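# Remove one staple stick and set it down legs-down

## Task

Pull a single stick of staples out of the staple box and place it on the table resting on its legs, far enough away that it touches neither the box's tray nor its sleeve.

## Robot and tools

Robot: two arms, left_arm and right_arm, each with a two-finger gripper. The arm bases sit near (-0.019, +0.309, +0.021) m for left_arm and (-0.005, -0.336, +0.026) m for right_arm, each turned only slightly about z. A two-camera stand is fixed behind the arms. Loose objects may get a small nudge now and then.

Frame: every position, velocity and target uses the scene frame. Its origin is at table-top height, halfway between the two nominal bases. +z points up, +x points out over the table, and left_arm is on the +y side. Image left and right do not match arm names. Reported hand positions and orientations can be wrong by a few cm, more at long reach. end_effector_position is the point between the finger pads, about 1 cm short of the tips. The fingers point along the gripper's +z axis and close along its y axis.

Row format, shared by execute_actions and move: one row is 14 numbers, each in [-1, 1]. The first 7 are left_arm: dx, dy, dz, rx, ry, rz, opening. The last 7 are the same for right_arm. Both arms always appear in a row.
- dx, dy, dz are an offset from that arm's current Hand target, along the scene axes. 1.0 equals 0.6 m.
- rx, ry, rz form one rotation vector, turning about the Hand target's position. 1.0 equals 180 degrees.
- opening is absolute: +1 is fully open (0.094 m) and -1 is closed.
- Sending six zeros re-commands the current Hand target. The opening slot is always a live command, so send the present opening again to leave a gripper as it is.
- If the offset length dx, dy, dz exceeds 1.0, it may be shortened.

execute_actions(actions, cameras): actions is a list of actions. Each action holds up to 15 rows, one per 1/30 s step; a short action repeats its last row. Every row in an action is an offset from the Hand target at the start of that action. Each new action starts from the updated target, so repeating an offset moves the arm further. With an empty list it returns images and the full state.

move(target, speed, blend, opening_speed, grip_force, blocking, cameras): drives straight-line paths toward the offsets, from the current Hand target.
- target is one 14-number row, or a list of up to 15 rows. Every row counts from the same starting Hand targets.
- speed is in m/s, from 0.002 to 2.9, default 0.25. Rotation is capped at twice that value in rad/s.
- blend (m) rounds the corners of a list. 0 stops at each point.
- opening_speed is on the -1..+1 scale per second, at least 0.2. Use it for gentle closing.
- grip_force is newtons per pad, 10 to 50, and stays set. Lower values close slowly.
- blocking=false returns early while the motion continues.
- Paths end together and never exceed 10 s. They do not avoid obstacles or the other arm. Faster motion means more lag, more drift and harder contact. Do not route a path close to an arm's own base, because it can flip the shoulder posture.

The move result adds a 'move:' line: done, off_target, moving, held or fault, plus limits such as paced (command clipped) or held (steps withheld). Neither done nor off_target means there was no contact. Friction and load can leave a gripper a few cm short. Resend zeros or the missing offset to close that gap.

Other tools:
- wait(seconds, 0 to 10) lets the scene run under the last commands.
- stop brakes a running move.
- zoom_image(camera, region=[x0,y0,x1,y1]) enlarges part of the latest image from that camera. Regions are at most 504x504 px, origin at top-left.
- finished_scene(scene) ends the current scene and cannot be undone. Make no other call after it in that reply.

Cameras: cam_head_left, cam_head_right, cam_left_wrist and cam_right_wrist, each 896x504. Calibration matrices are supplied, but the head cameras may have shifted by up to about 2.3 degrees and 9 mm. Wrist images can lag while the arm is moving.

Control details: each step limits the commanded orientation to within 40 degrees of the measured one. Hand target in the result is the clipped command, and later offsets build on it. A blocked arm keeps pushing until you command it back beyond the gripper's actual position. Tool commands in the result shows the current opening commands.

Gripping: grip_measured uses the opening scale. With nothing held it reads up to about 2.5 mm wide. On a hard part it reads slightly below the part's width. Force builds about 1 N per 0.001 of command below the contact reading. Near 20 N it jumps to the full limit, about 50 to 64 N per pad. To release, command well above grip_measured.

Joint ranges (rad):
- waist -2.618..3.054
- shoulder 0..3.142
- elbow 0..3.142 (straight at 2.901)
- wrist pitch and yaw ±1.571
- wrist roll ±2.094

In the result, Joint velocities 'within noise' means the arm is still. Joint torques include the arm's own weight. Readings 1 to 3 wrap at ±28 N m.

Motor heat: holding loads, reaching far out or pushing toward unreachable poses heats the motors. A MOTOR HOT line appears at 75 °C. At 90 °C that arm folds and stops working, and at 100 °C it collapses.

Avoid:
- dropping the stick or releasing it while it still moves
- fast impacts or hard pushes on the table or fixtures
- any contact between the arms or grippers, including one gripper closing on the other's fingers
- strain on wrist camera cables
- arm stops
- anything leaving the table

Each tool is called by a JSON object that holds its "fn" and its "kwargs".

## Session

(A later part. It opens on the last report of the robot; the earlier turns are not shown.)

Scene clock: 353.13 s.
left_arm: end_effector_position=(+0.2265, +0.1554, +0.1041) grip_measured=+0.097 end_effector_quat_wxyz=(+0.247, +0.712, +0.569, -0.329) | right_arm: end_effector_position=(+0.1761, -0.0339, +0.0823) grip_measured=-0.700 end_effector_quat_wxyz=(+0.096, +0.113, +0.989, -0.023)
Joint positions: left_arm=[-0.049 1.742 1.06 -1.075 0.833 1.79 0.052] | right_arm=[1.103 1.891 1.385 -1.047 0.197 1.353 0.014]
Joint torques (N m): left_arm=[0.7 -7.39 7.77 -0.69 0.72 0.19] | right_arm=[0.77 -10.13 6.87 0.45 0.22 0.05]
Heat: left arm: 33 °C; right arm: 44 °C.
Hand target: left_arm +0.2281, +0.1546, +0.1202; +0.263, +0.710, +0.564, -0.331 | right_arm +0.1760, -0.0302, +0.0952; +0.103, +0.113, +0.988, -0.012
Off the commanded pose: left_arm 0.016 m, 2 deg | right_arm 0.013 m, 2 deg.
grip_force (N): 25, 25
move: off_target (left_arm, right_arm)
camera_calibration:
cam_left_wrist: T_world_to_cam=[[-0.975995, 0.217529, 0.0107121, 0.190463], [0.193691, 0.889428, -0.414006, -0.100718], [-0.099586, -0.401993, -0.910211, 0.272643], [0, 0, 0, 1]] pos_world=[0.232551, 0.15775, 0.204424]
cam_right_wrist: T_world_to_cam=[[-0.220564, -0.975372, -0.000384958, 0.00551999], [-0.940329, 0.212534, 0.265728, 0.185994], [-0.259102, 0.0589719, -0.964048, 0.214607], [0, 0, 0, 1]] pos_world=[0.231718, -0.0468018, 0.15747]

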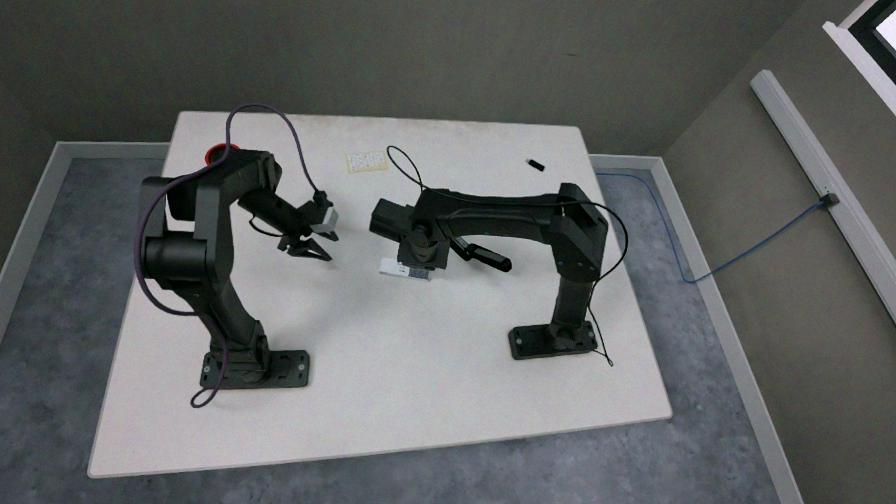

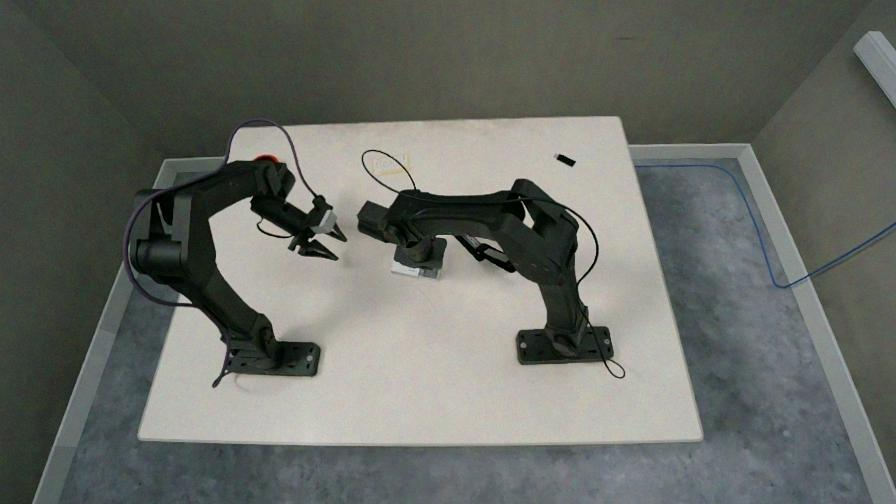

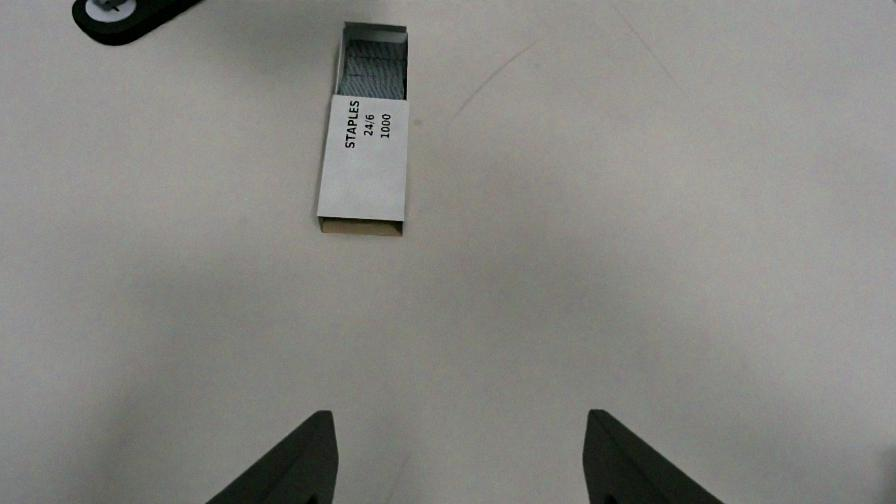

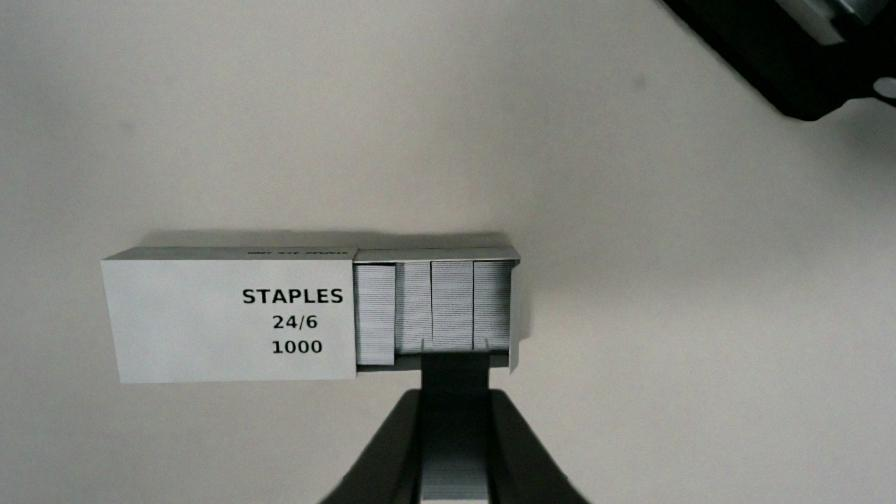

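{"fn": "move", "kwargs": {"target": [[0,0,0,0,0,0,0.1, 0.257,0.1,0,0,0,0,-0.80],[0,0,0,0,0,0,0.1, 0.257,0.1,-0.11,0,0,0,-0.80]], "speed": [0.2,0.1], "blend": [0.02,0], "cameras": ["all"]}}

{"fn": "zoom_image", "kwargs": {"camera": "cam_right_wrist", "region": [300, 260, 620, 500]}}

Scene clock: 363.03 s.
left_arm: end_effector_position=(+0.2265, +0.1554, +0.1041) grip_measured=+0.097 end_effector_quat_wxyz=(+0.247, +0.712, +0.569, -0.329) | right_arm: end_effector_position=(+0.3295, +0.0311, +0.0389) grip_measured=-0.700 end_effector_quat_wxyz=(+0.105, +0.115, +0.988, -0.005)
Joint positions: left_arm=[-0.049 1.742 1.06 -1.075 0.833 1.79 0.052] | right_arm=[0.871 2.43 2.062 -1.098 0.184 1.117 0.014]
Joint torques (N m): left_arm=[0.84 -7.5 7.72 -0.7 0.7 0.14] | right_arm=[-0.23 -10.96 5.49 0.92 0.17 -0.06]
Heat: left arm: 33 °C; right arm: 44 °C.
Hand target: left_arm +0.2281, +0.1546, +0.1202; +0.263, +0.710, +0.564, -0.331 | right_arm +0.3302, +0.0297, +0.0292; +0.103, +0.113, +0.988, -0.012
Off the commanded pose: left_arm 0.016 m, 2 deg | right_arm 0.010 m, 1 deg.
grip_force (N): 25, 25
move: off_target (left_arm)
camera_calibration:
cam_left_wrist: T_world_to_cam=[[-0.975995, 0.217529, 0.0107121, 0.190463], [0.193691, 0.889428, -0.414006, -0.100718], [-0.099586, -0.401993, -0.910211, 0.272643], [0, 0, 0, 1]] pos_world=[0.232551, 0.15775, 0.204424]
cam_right_wrist: T_world_to_cam=[[-0.220264, -0.974669, -0.0387815, 0.104185], [-0.946311, 0.203874, 0.25086, 0.330801], [-0.236599, 0.0919549, -0.967246, 0.200292], [0, 0, 0, 1]] pos_world=[0.383377, 0.0156861, 0.114787]

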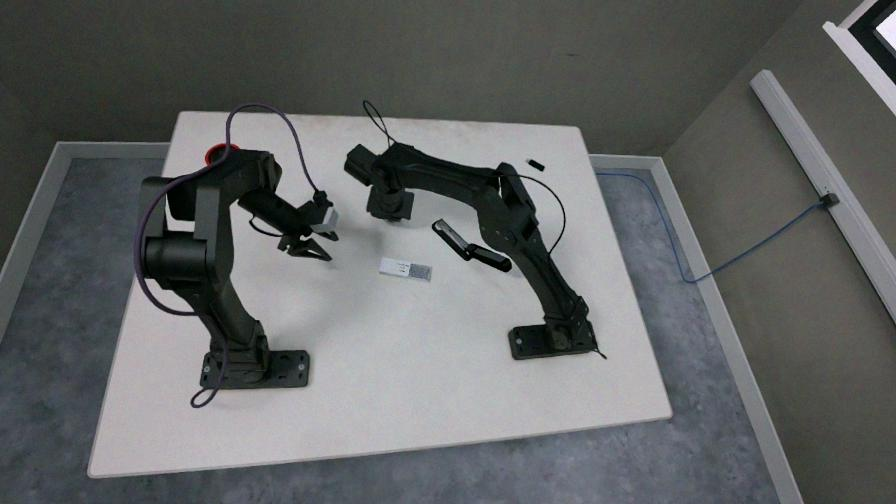

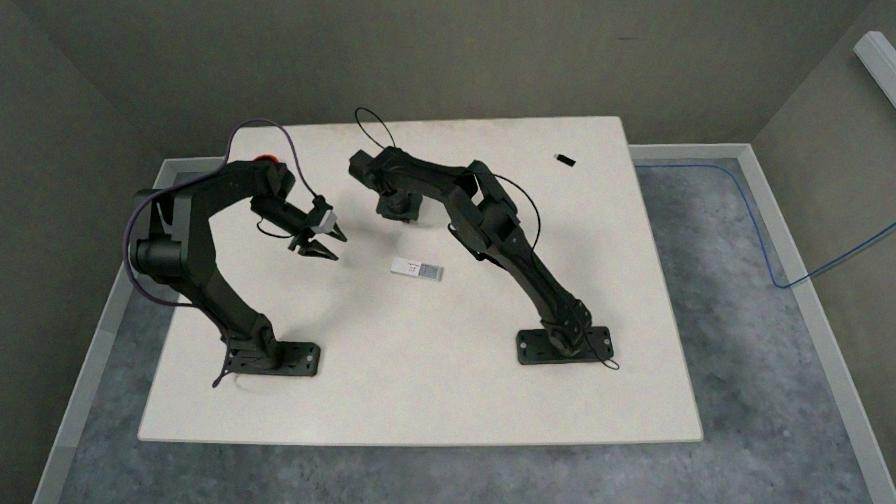

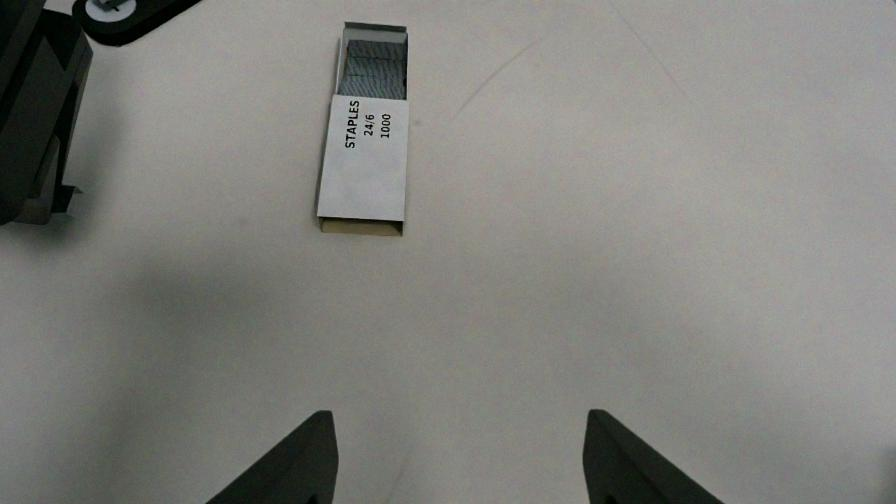

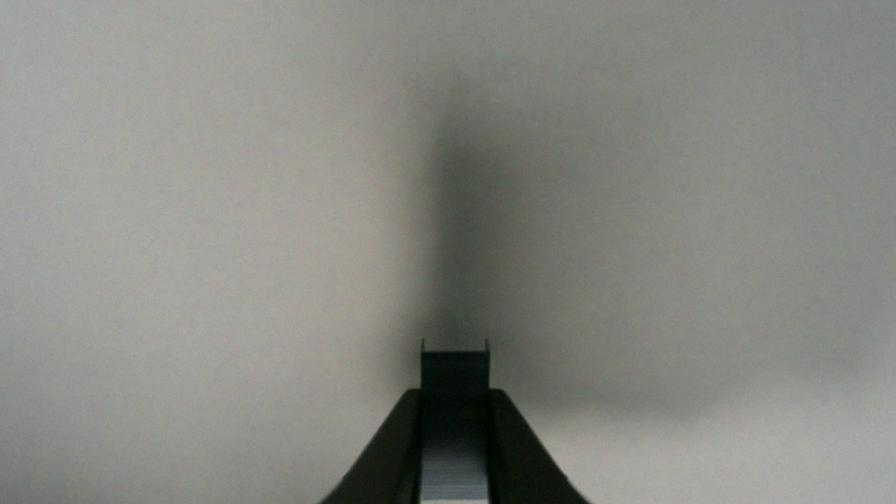

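Scaled by 1.575 from the camera's 896x504 image, which has a finer 1280x720 frame.

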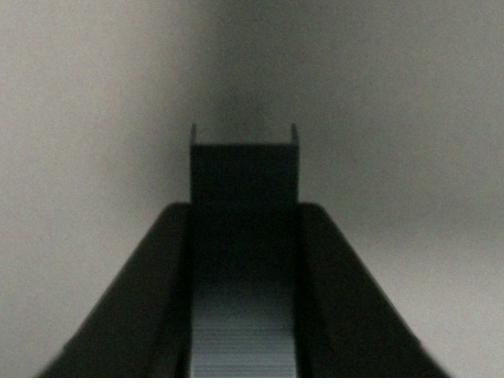

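{"fn": "move", "kwargs": {"target": [0,0,0,0,0,0,0.1, 0,0,-0.035,0,0,0,-0.80], "speed": 0.05, "cameras": ["cam_right_wrist"]}}

{"fn": "zoom_image", "kwargs": {"camera": "cam_right_wrist", "region": [300, 260, 620, 500]}}

Scene clock: 367.57 s.
left_arm: end_effector_position=(+0.2265, +0.1554, +0.1041) grip_measured=+0.097 end_effector_quat_wxyz=(+0.247, +0.712, +0.569, -0.329) | right_arm: end_effector_position=(+0.3314, +0.0336, +0.0245) grip_measured=-0.700 end_effector_quat_wxyz=(+0.109, +0.115, +0.987, +0.001)
Joint positions: left_arm=[-0.049 1.742 1.06 -1.075 0.833 1.79 0.052] | right_arm=[0.871 2.439 2.018 -1.03 0.184 1.117 0.014]
Joint torques (N m): left_arm=[0.65 -7.39 7.82 -0.69 0.71 0.17] | right_arm=[-0.21 -10.3 5 0.95 0.17 -0.06]
Heat: left arm: 33 °C; right arm: 44 °C.
Hand target: left_arm +0.2281, +0.1546, +0.1202; +0.263, +0.710, +0.564, -0.331 | right_arm +0.3302, +0.0297, +0.0083; +0.103, +0.113, +0.988, -0.012
Off the commanded pose: left_arm 0.016 m, 2 deg | right_arm 0.017 m, 2 deg.
grip_force (N): 25, 25
move: off_target (left_arm, right_arm)
camera_calibration:
cam_right_wrist: T_world_to_cam=[[-0.219807, -0.974122, -0.0526429, 0.106615], [-0.94859, 0.200825, 0.244633, 0.336723], [-0.22773, 0.103709, -0.968186, 0.183352], [0, 0, 0, 1]] pos_world=[0.384602, 0.017218, 0.100758]
Images, in order (width x height): cam_right_wrist 896x504.

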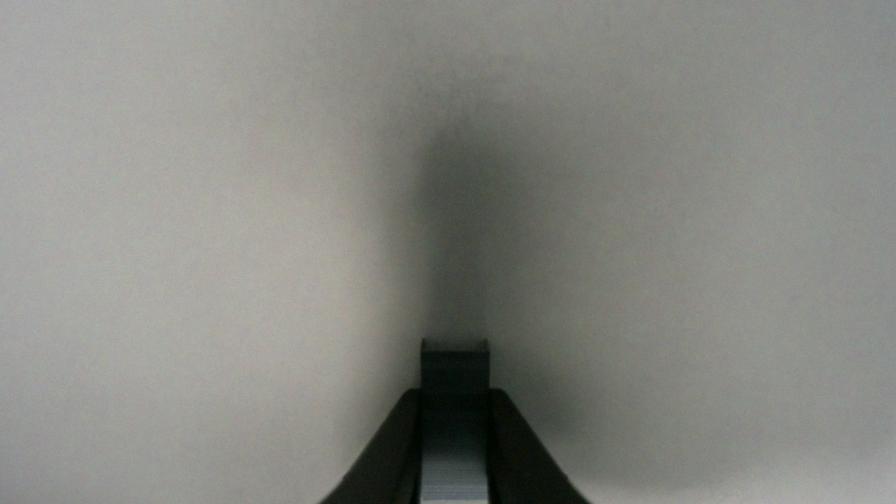

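Scaled by 1.575 from the camera's 896x504 image, which has a finer 1280x720 frame.

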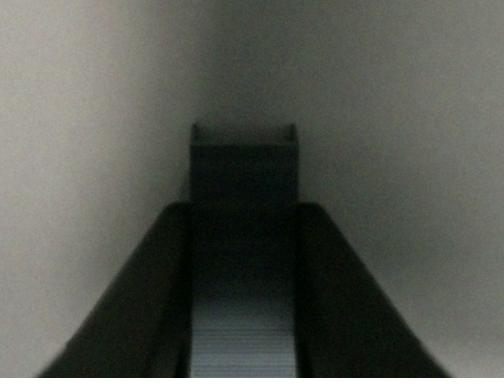

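{"fn": "move", "kwargs": {"target": [0,0,0,0,0,0,0.1, 0,-0.005,-0.009,0,0,0,-0.80], "speed": 0.05, "cameras": ["cam_right_wrist","cam_left_wrist"]}}

{"fn": "zoom_image", "kwargs": {"camera": "cam_right_wrist", "region": [380, 300, 530, 420]}}

{"fn": "zoom_image", "kwargs": {"camera": "cam_left_wrist", "region": [0, 150, 130, 270]}}

Scene clock: 374.27 s.
left_arm: end_effector_position=(+0.2265, +0.1554, +0.1041) grip_measured=+0.097 end_effector_quat_wxyz=(+0.247, +0.712, +0.569, -0.329) | right_arm: end_effector_position=(+0.3323, +0.0321, +0.0220) grip_measured=-0.700 end_effector_quat_wxyz=(+0.113, +0.113, +0.987, -0.002)
Joint positions: left_arm=[-0.049 1.742 1.06 -1.075 0.833 1.79 0.052] | right_arm=[0.871 2.439 2.006 -1.019 0.193 1.113 0.014]
Joint torques (N m): left_arm=[0.62 -7.38 7.86 -0.69 0.71 0.17] | right_arm=[-0.59 -10.69 3.64 1.16 0.07 -0.06]
Heat: left arm: 32 °C; right arm: 44 °C.
Hand target: left_arm +0.2281, +0.1546, +0.1202; +0.263, +0.710, +0.564, -0.331 | right_arm +0.3302, +0.0266, +0.0029; +0.103, +0.113, +0.988, -0.012
Off the commanded pose: left_arm 0.016 m, 2 deg | right_arm 0.020 m, 2 deg.
grip_force (N): 25, 25
move: off_target (left_arm, right_arm)
camera_calibration:
cam_left_wrist: T_world_to_cam=[[-0.975995, 0.217529, 0.0107121, 0.190463], [0.193691, 0.889428, -0.414006, -0.100718], [-0.099586, -0.401993, -0.910211, 0.272643], [0, 0, 0, 1]] pos_world=[0.232551, 0.15775, 0.204424]
cam_right_wrist: T_world_to_cam=[[-0.216534, -0.975122, -0.0474441, 0.104042], [-0.950821, 0.199614, 0.236843, 0.339448], [-0.22148, 0.0963953, -0.970389, 0.179438], [0, 0, 0, 1]] pos_world=[0.385025, 0.0163975, 0.0986647]
Images, in order (width x height): cam_left_wrist 896x504, cam_right_wrist 896x504.

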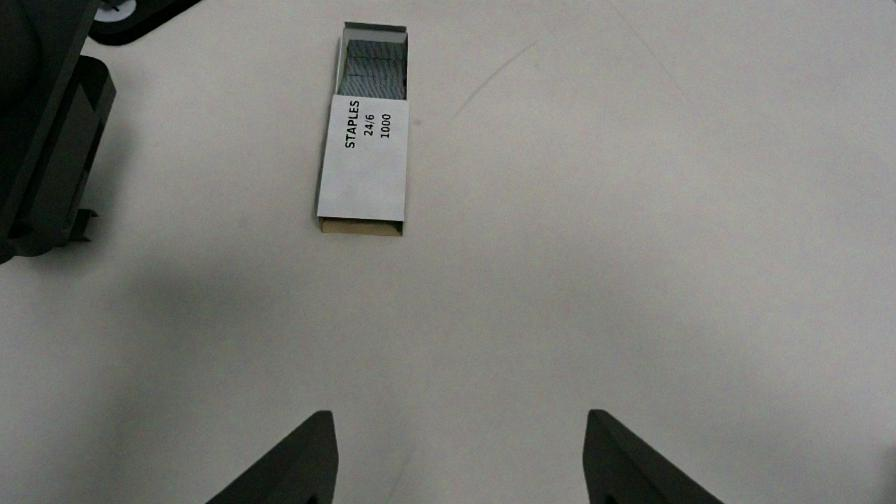

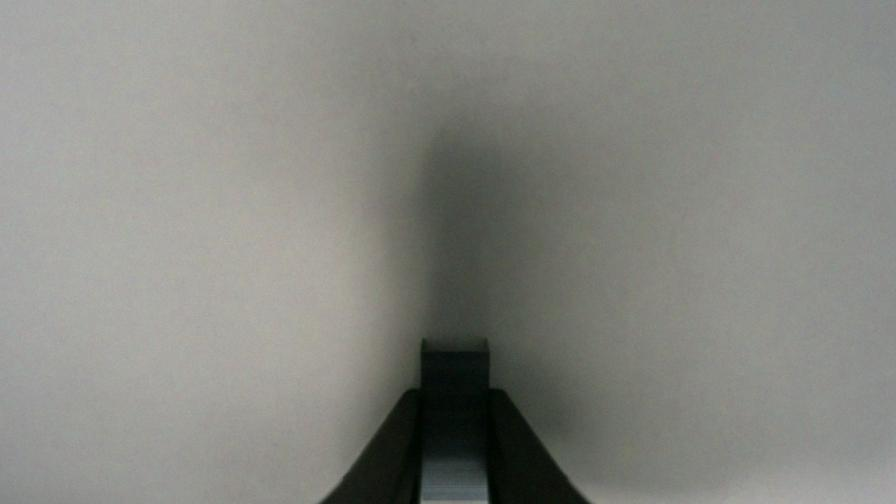

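Scaled by 3.360 from the camera's 896x504 image, which has a finer 1280x720 frame.

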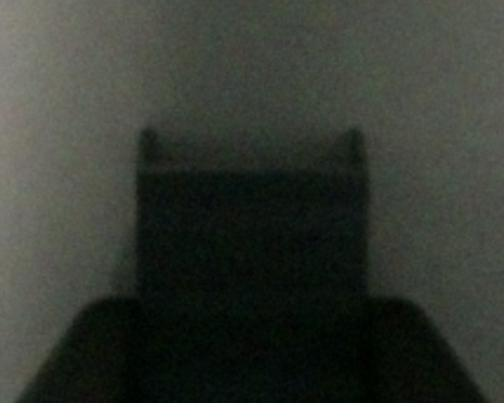

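Scaled by 3.877 from the camera's 896x504 image, which has a finer 1280x720 frame.

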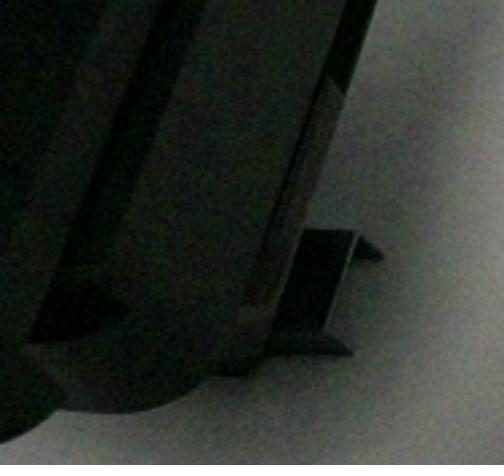

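{"fn": "execute_actions", "kwargs": {"actions": []}}

{"fn": "zoom_image", "kwargs": {"camera": "cam_head_left", "region": [350, 180, 440, 240]}}

{"fn": "zoom_image", "kwargs": {"camera": "cam_head_right", "region": [360, 180, 450, 240]}}

Scene clock: 386.47 s.
left_arm: end_effector_position=(+0.2265, +0.1554, +0.1041) grip_measured=+0.097 end_effector_quat_wxyz=(+0.247, +0.712, +0.569, -0.329) | right_arm: end_effector_position=(+0.3323, +0.0320, +0.0220) grip_measured=-0.700 end_effector_quat_wxyz=(+0.113, +0.113, +0.987, -0.002)
Joint positions: left_arm=[-0.049 1.742 1.06 -1.075 0.833 1.79 0.052] | right_arm=[0.871 2.439 2.006 -1.019 0.193 1.113 0.014]
Joint velocities: within noise
Joint torques (N m): left_arm=[0.84 -7.38 7.6 -0.67 0.71 0.16] | right_arm=[-0.59 -10.69 3.64 1.16 0.07 -0.05]
Motor temperatures (°C): left_arm=[24 31 32 28 25 24 25] | right_arm=[24 31 43 30 25 23 23]
Heat: left arm: 32 °C; right arm: 43 °C.
Hand target: left_arm +0.2281, +0.1546, +0.1202; +0.263, +0.710, +0.564, -0.331 | right_arm +0.3302, +0.0266, +0.0029; +0.103, +0.113, +0.988, -0.012
Tool commands: left_gripper/opening=+0.1 right_gripper/opening=-0.8
Off the commanded pose: left_arm 0.016 m, 2 deg | right_arm 0.020 m, 2 deg.
grip_force (N): 25, 25
camera_calibration:
cam_left_wrist: T_world_to_cam=[[-0.975995, 0.217529, 0.0107121, 0.190463], [0.193691, 0.889428, -0.414006, -0.100718], [-0.099586, -0.401993, -0.910211, 0.272643], [0, 0, 0, 1]] pos_world=[0.232551, 0.15775, 0.204424]
cam_right_wrist: T_world_to_cam=[[-0.21654, -0.975132, -0.0472053, 0.10402], [-0.950889, 0.199709, 0.236487, 0.339509], [-0.221179, 0.0960959, -0.970487, 0.179337], [0, 0, 0, 1]] pos_world=[0.385026, 0.0163967, 0.0986651]

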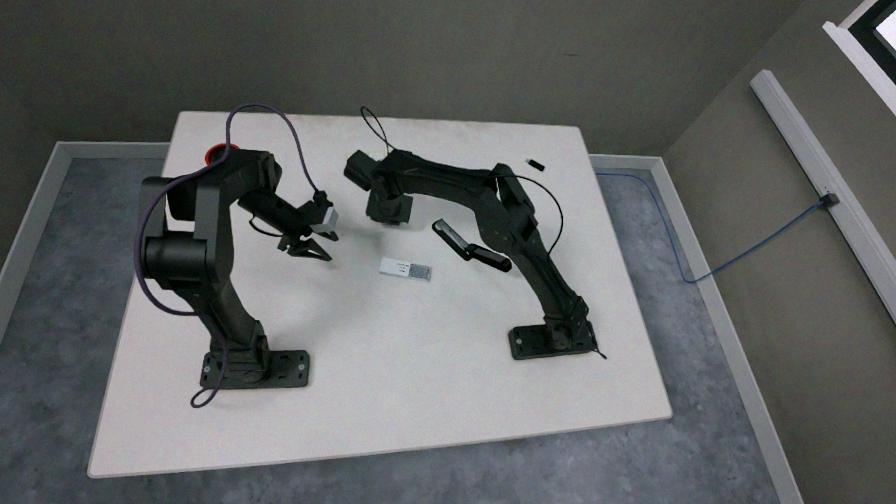

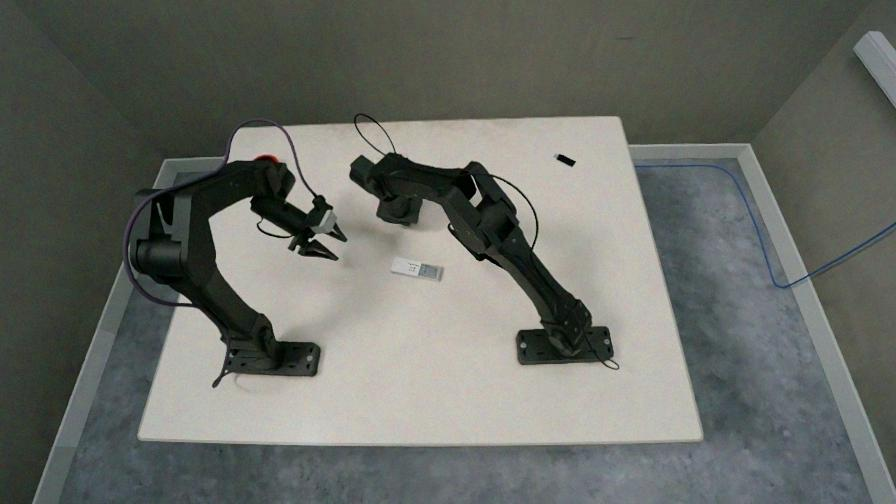

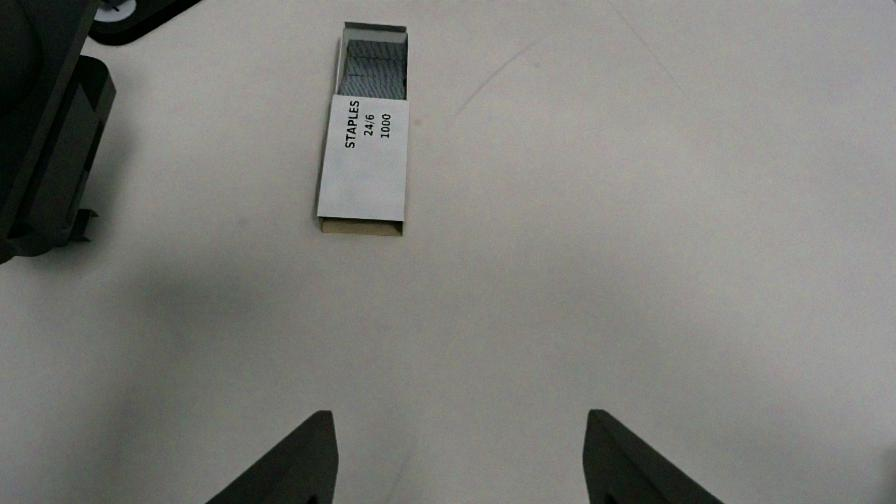

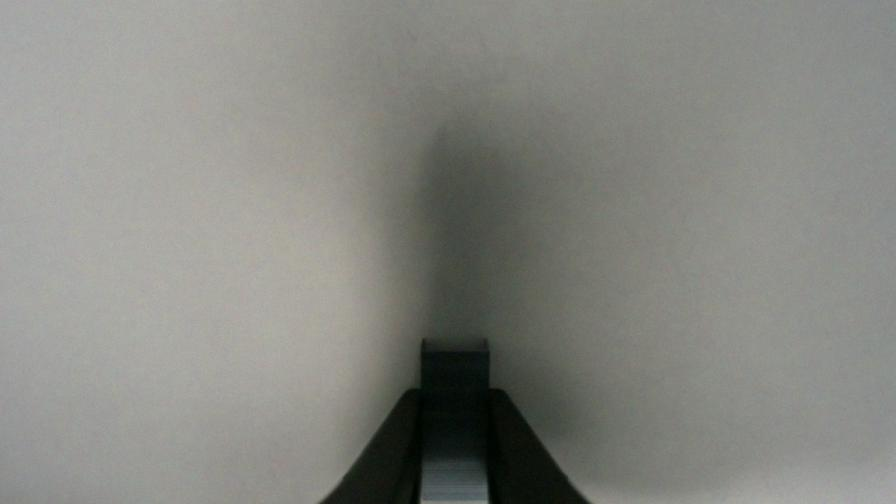

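Scaled by 5.600 from the camera's 896x504 image, which has a finer 1280x720 frame.

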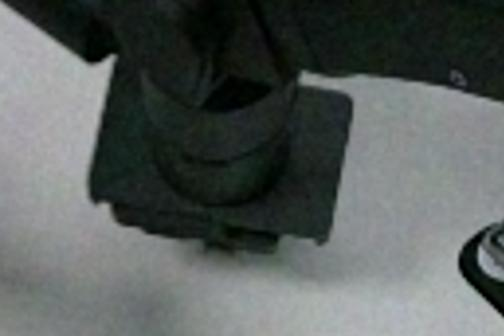

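Scaled by 5.600 from the camera's 896x504 image, which has a finer 1280x720 frame.

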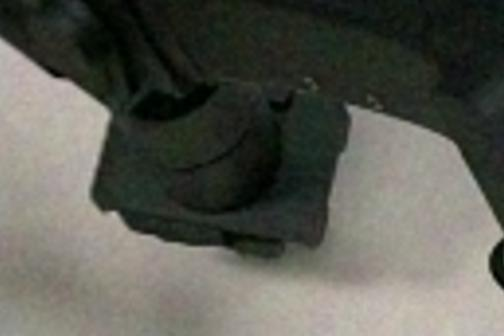

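{"fn": "move", "kwargs": {"target": [0,0,0,0,0,0,0.1, 0,0,-0.01,0,0,0,-0.80], "speed": 0.05, "cameras": ["cam_right_wrist","cam_left_wrist"]}}

{"fn": "zoom_image", "kwargs": {"camera": "cam_right_wrist", "region": [380, 300, 530, 420]}}

{"fn": "zoom_image", "kwargs": {"camera": "cam_left_wrist", "region": [0, 150, 130, 270]}}

Scene clock: 391.40 s.
left_arm: end_effector_position=(+0.2265, +0.1554, +0.1041) grip_measured=+0.097 end_effector_quat_wxyz=(+0.247, +0.712, +0.569, -0.329) | right_arm: end_effector_position=(+0.3325, +0.0318, +0.0215) grip_measured=-0.700 end_effector_quat_wxyz=(+0.115, +0.113, +0.987, +0.000)
Joint positions: left_arm=[-0.049 1.742 1.06 -1.075 0.833 1.79 0.052] | right_arm=[0.871 2.434 1.995 -1.008 0.195 1.112 0.014]
Joint torques (N m): left_arm=[0.77 -7.31 7.77 -0.68 0.71 0.15] | right_arm=[-0.59 -9.92 3.48 1.27 0.05 -0.06]
Heat: left arm: 32 °C; right arm: 43 °C.
Hand target: left_arm +0.2281, +0.1546, +0.1202; +0.263, +0.710, +0.564, -0.331 | right_arm +0.3302, +0.0266, -0.0032; +0.103, +0.113, +0.988, -0.012
Off the commanded pose: left_arm 0.016 m, 2 deg | right_arm 0.025 m, 2 deg.
grip_force (N): 25, 25
move: off_target (left_arm, right_arm)
camera_calibration:
cam_left_wrist: T_world_to_cam=[[-0.975995, 0.217529, 0.0107121, 0.190463], [0.193691, 0.889428, -0.414006, -0.100718], [-0.099586, -0.401993, -0.910211, 0.272643], [0, 0, 0, 1]] pos_world=[0.232551, 0.15775, 0.204424]
cam_right_wrist: T_world_to_cam=[[-0.21584, -0.97514, -0.050148, 0.103621], [-0.951896, 0.198699, 0.233266, 0.340296], [-0.217502, 0.0980837, -0.971119, 0.177673], [0, 0, 0, 1]] pos_world=[0.384937, 0.016002, 0.0983582]
Images, in order (width x height): cam_left_wrist 896x504, cam_right_wrist 896x504.

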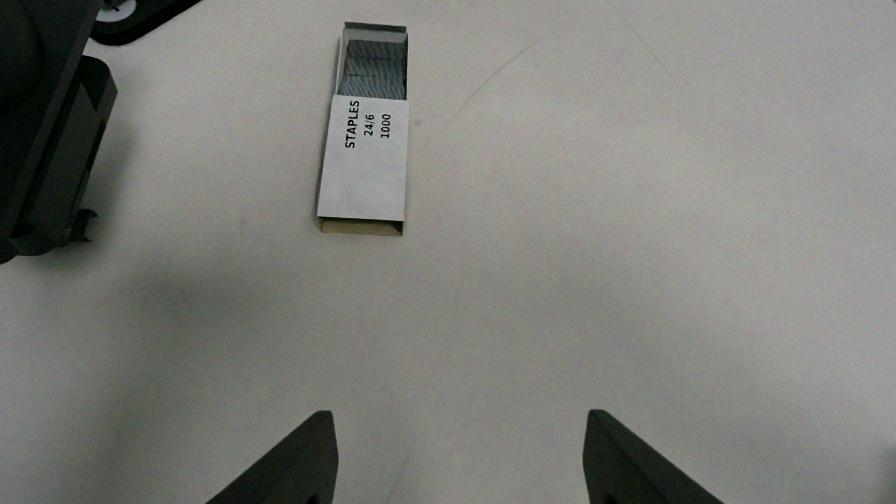

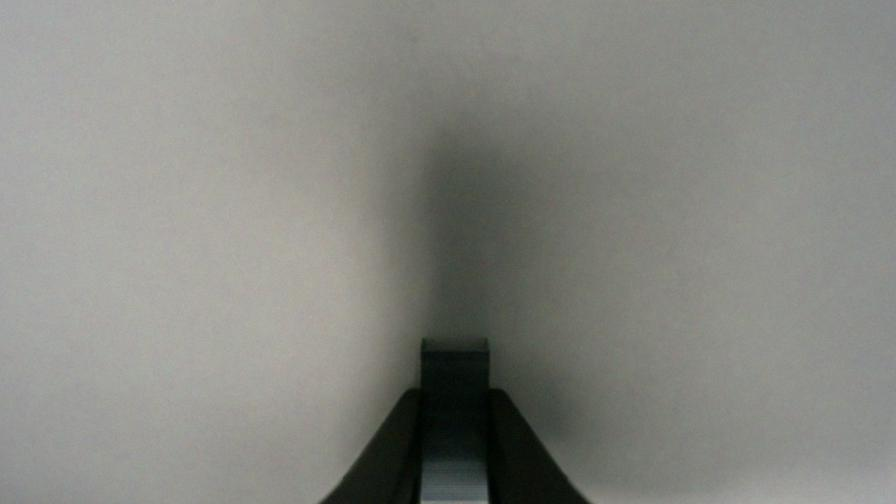

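Scaled by 3.360 from the camera's 896x504 image, which has a finer 1280x720 frame.

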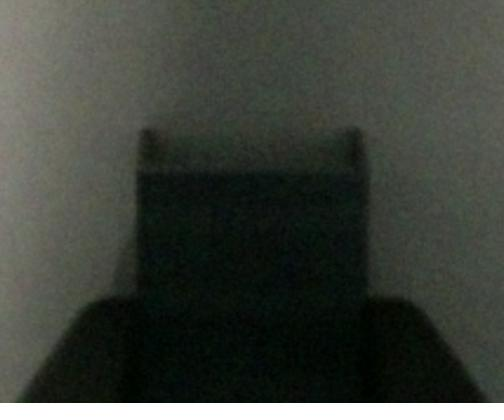

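Scaled by 3.877 from the camera's 896x504 image, which has a finer 1280x720 frame.

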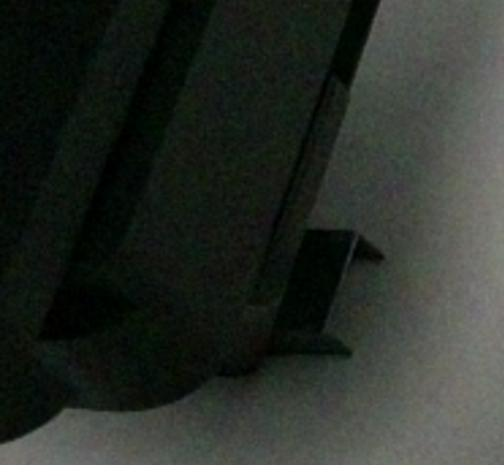

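{"fn": "move", "kwargs": {"target": [[0,0,0,0,0,0,0.1, 0.0035,0.008,0.03,0,0,0,-0.80],[0,0,0,0,0,0,0.1, 0.0035,0.008,0.03,0,0,0,-0.55],[0,0,0,0,0,0,0.1, 0.0035,0.008,0.2,0,0,0,-0.55]], "speed": 0.08, "opening_speed": 0.3, "cameras": ["cam_right_wrist","cam_left_wrist"]}}

{"fn": "zoom_image", "kwargs": {"camera": "cam_left_wrist", "region": [0, 150, 130, 270]}}

Scene clock: 406.97 s.
left_arm: end_effector_position=(+0.2265, +0.1554, +0.1041) grip_measured=+0.097 end_effector_quat_wxyz=(+0.247, +0.712, +0.569, -0.329) | right_arm: end_effector_position=(+0.3311, +0.0329, +0.1219) grip_measured=-0.551 end_effector_quat_wxyz=(+0.107, +0.112, +0.988, -0.004)
Joint positions: left_arm=[-0.049 1.742 1.06 -1.075 0.833 1.79 0.052] | right_arm=[0.871 2.465 2.455 -1.451 0.185 1.112 0.021]
Joint torques (N m): left_arm=[0.7 -7.51 7.57 -0.68 0.7 0.15] | right_arm=[-0.31 -10.76 7.24 0.63 0.15 -0.02]
Heat: left arm: 32 °C; right arm: 43 °C.
Hand target: left_arm +0.2281, +0.1546, +0.1202; +0.263, +0.710, +0.564, -0.331 | right_arm +0.3323, +0.0314, +0.1167; +0.103, +0.113, +0.988, -0.012
Off the commanded pose: left_arm 0.016 m, 2 deg | right_arm 0.005 m, 1 deg.
grip_force (N): 25, 25
move: off_target (left_arm)
camera_calibration:
cam_left_wrist: T_world_to_cam=[[-0.975995, 0.217529, 0.0107121, 0.190463], [0.193691, 0.889428, -0.414006, -0.100718], [-0.099586, -0.401993, -0.910211, 0.272643], [0, 0, 0, 1]] pos_world=[0.232551, 0.15775, 0.204424]
cam_right_wrist: T_world_to_cam=[[-0.215457, -0.975617, -0.0418221, 0.108364], [-0.948144, 0.198757, 0.248029, 0.31236], [-0.233669, 0.093093, -0.967849, 0.279819], [0, 0, 0, 1]] pos_world=[0.384895, 0.0175883, 0.19788]
Images, in order (width x height): cam_left_wrist 896x504, cam_right_wrist 896x504.

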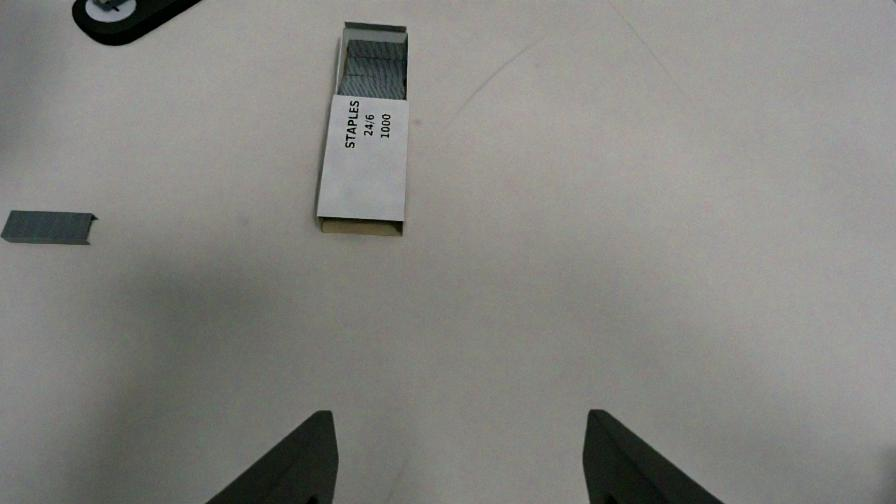

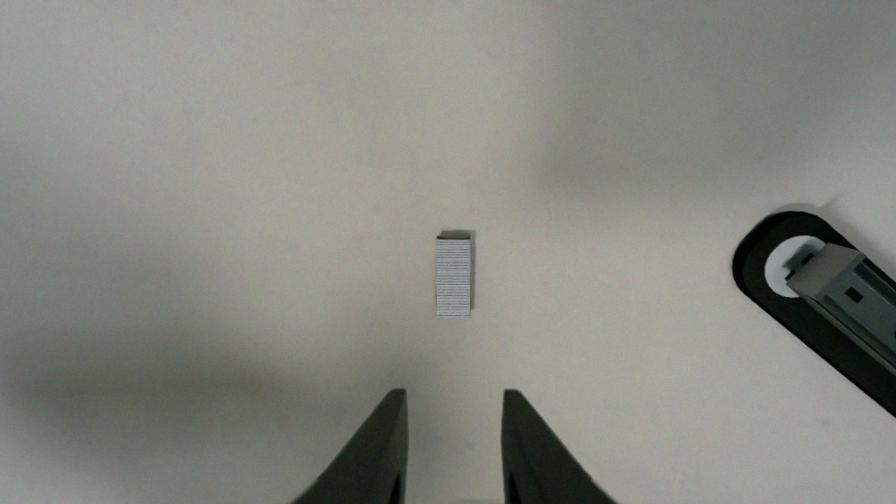

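Scaled by 3.877 from the camera's 896x504 image, which has a finer 1280x720 frame.

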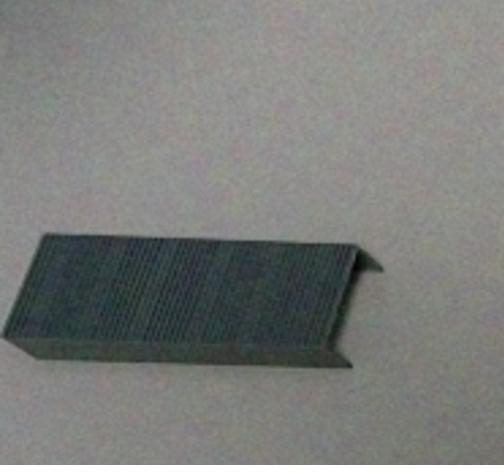

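{"fn": "finished_scene", "kwargs": {"scene": 1}}

The scene is finished: the task was done.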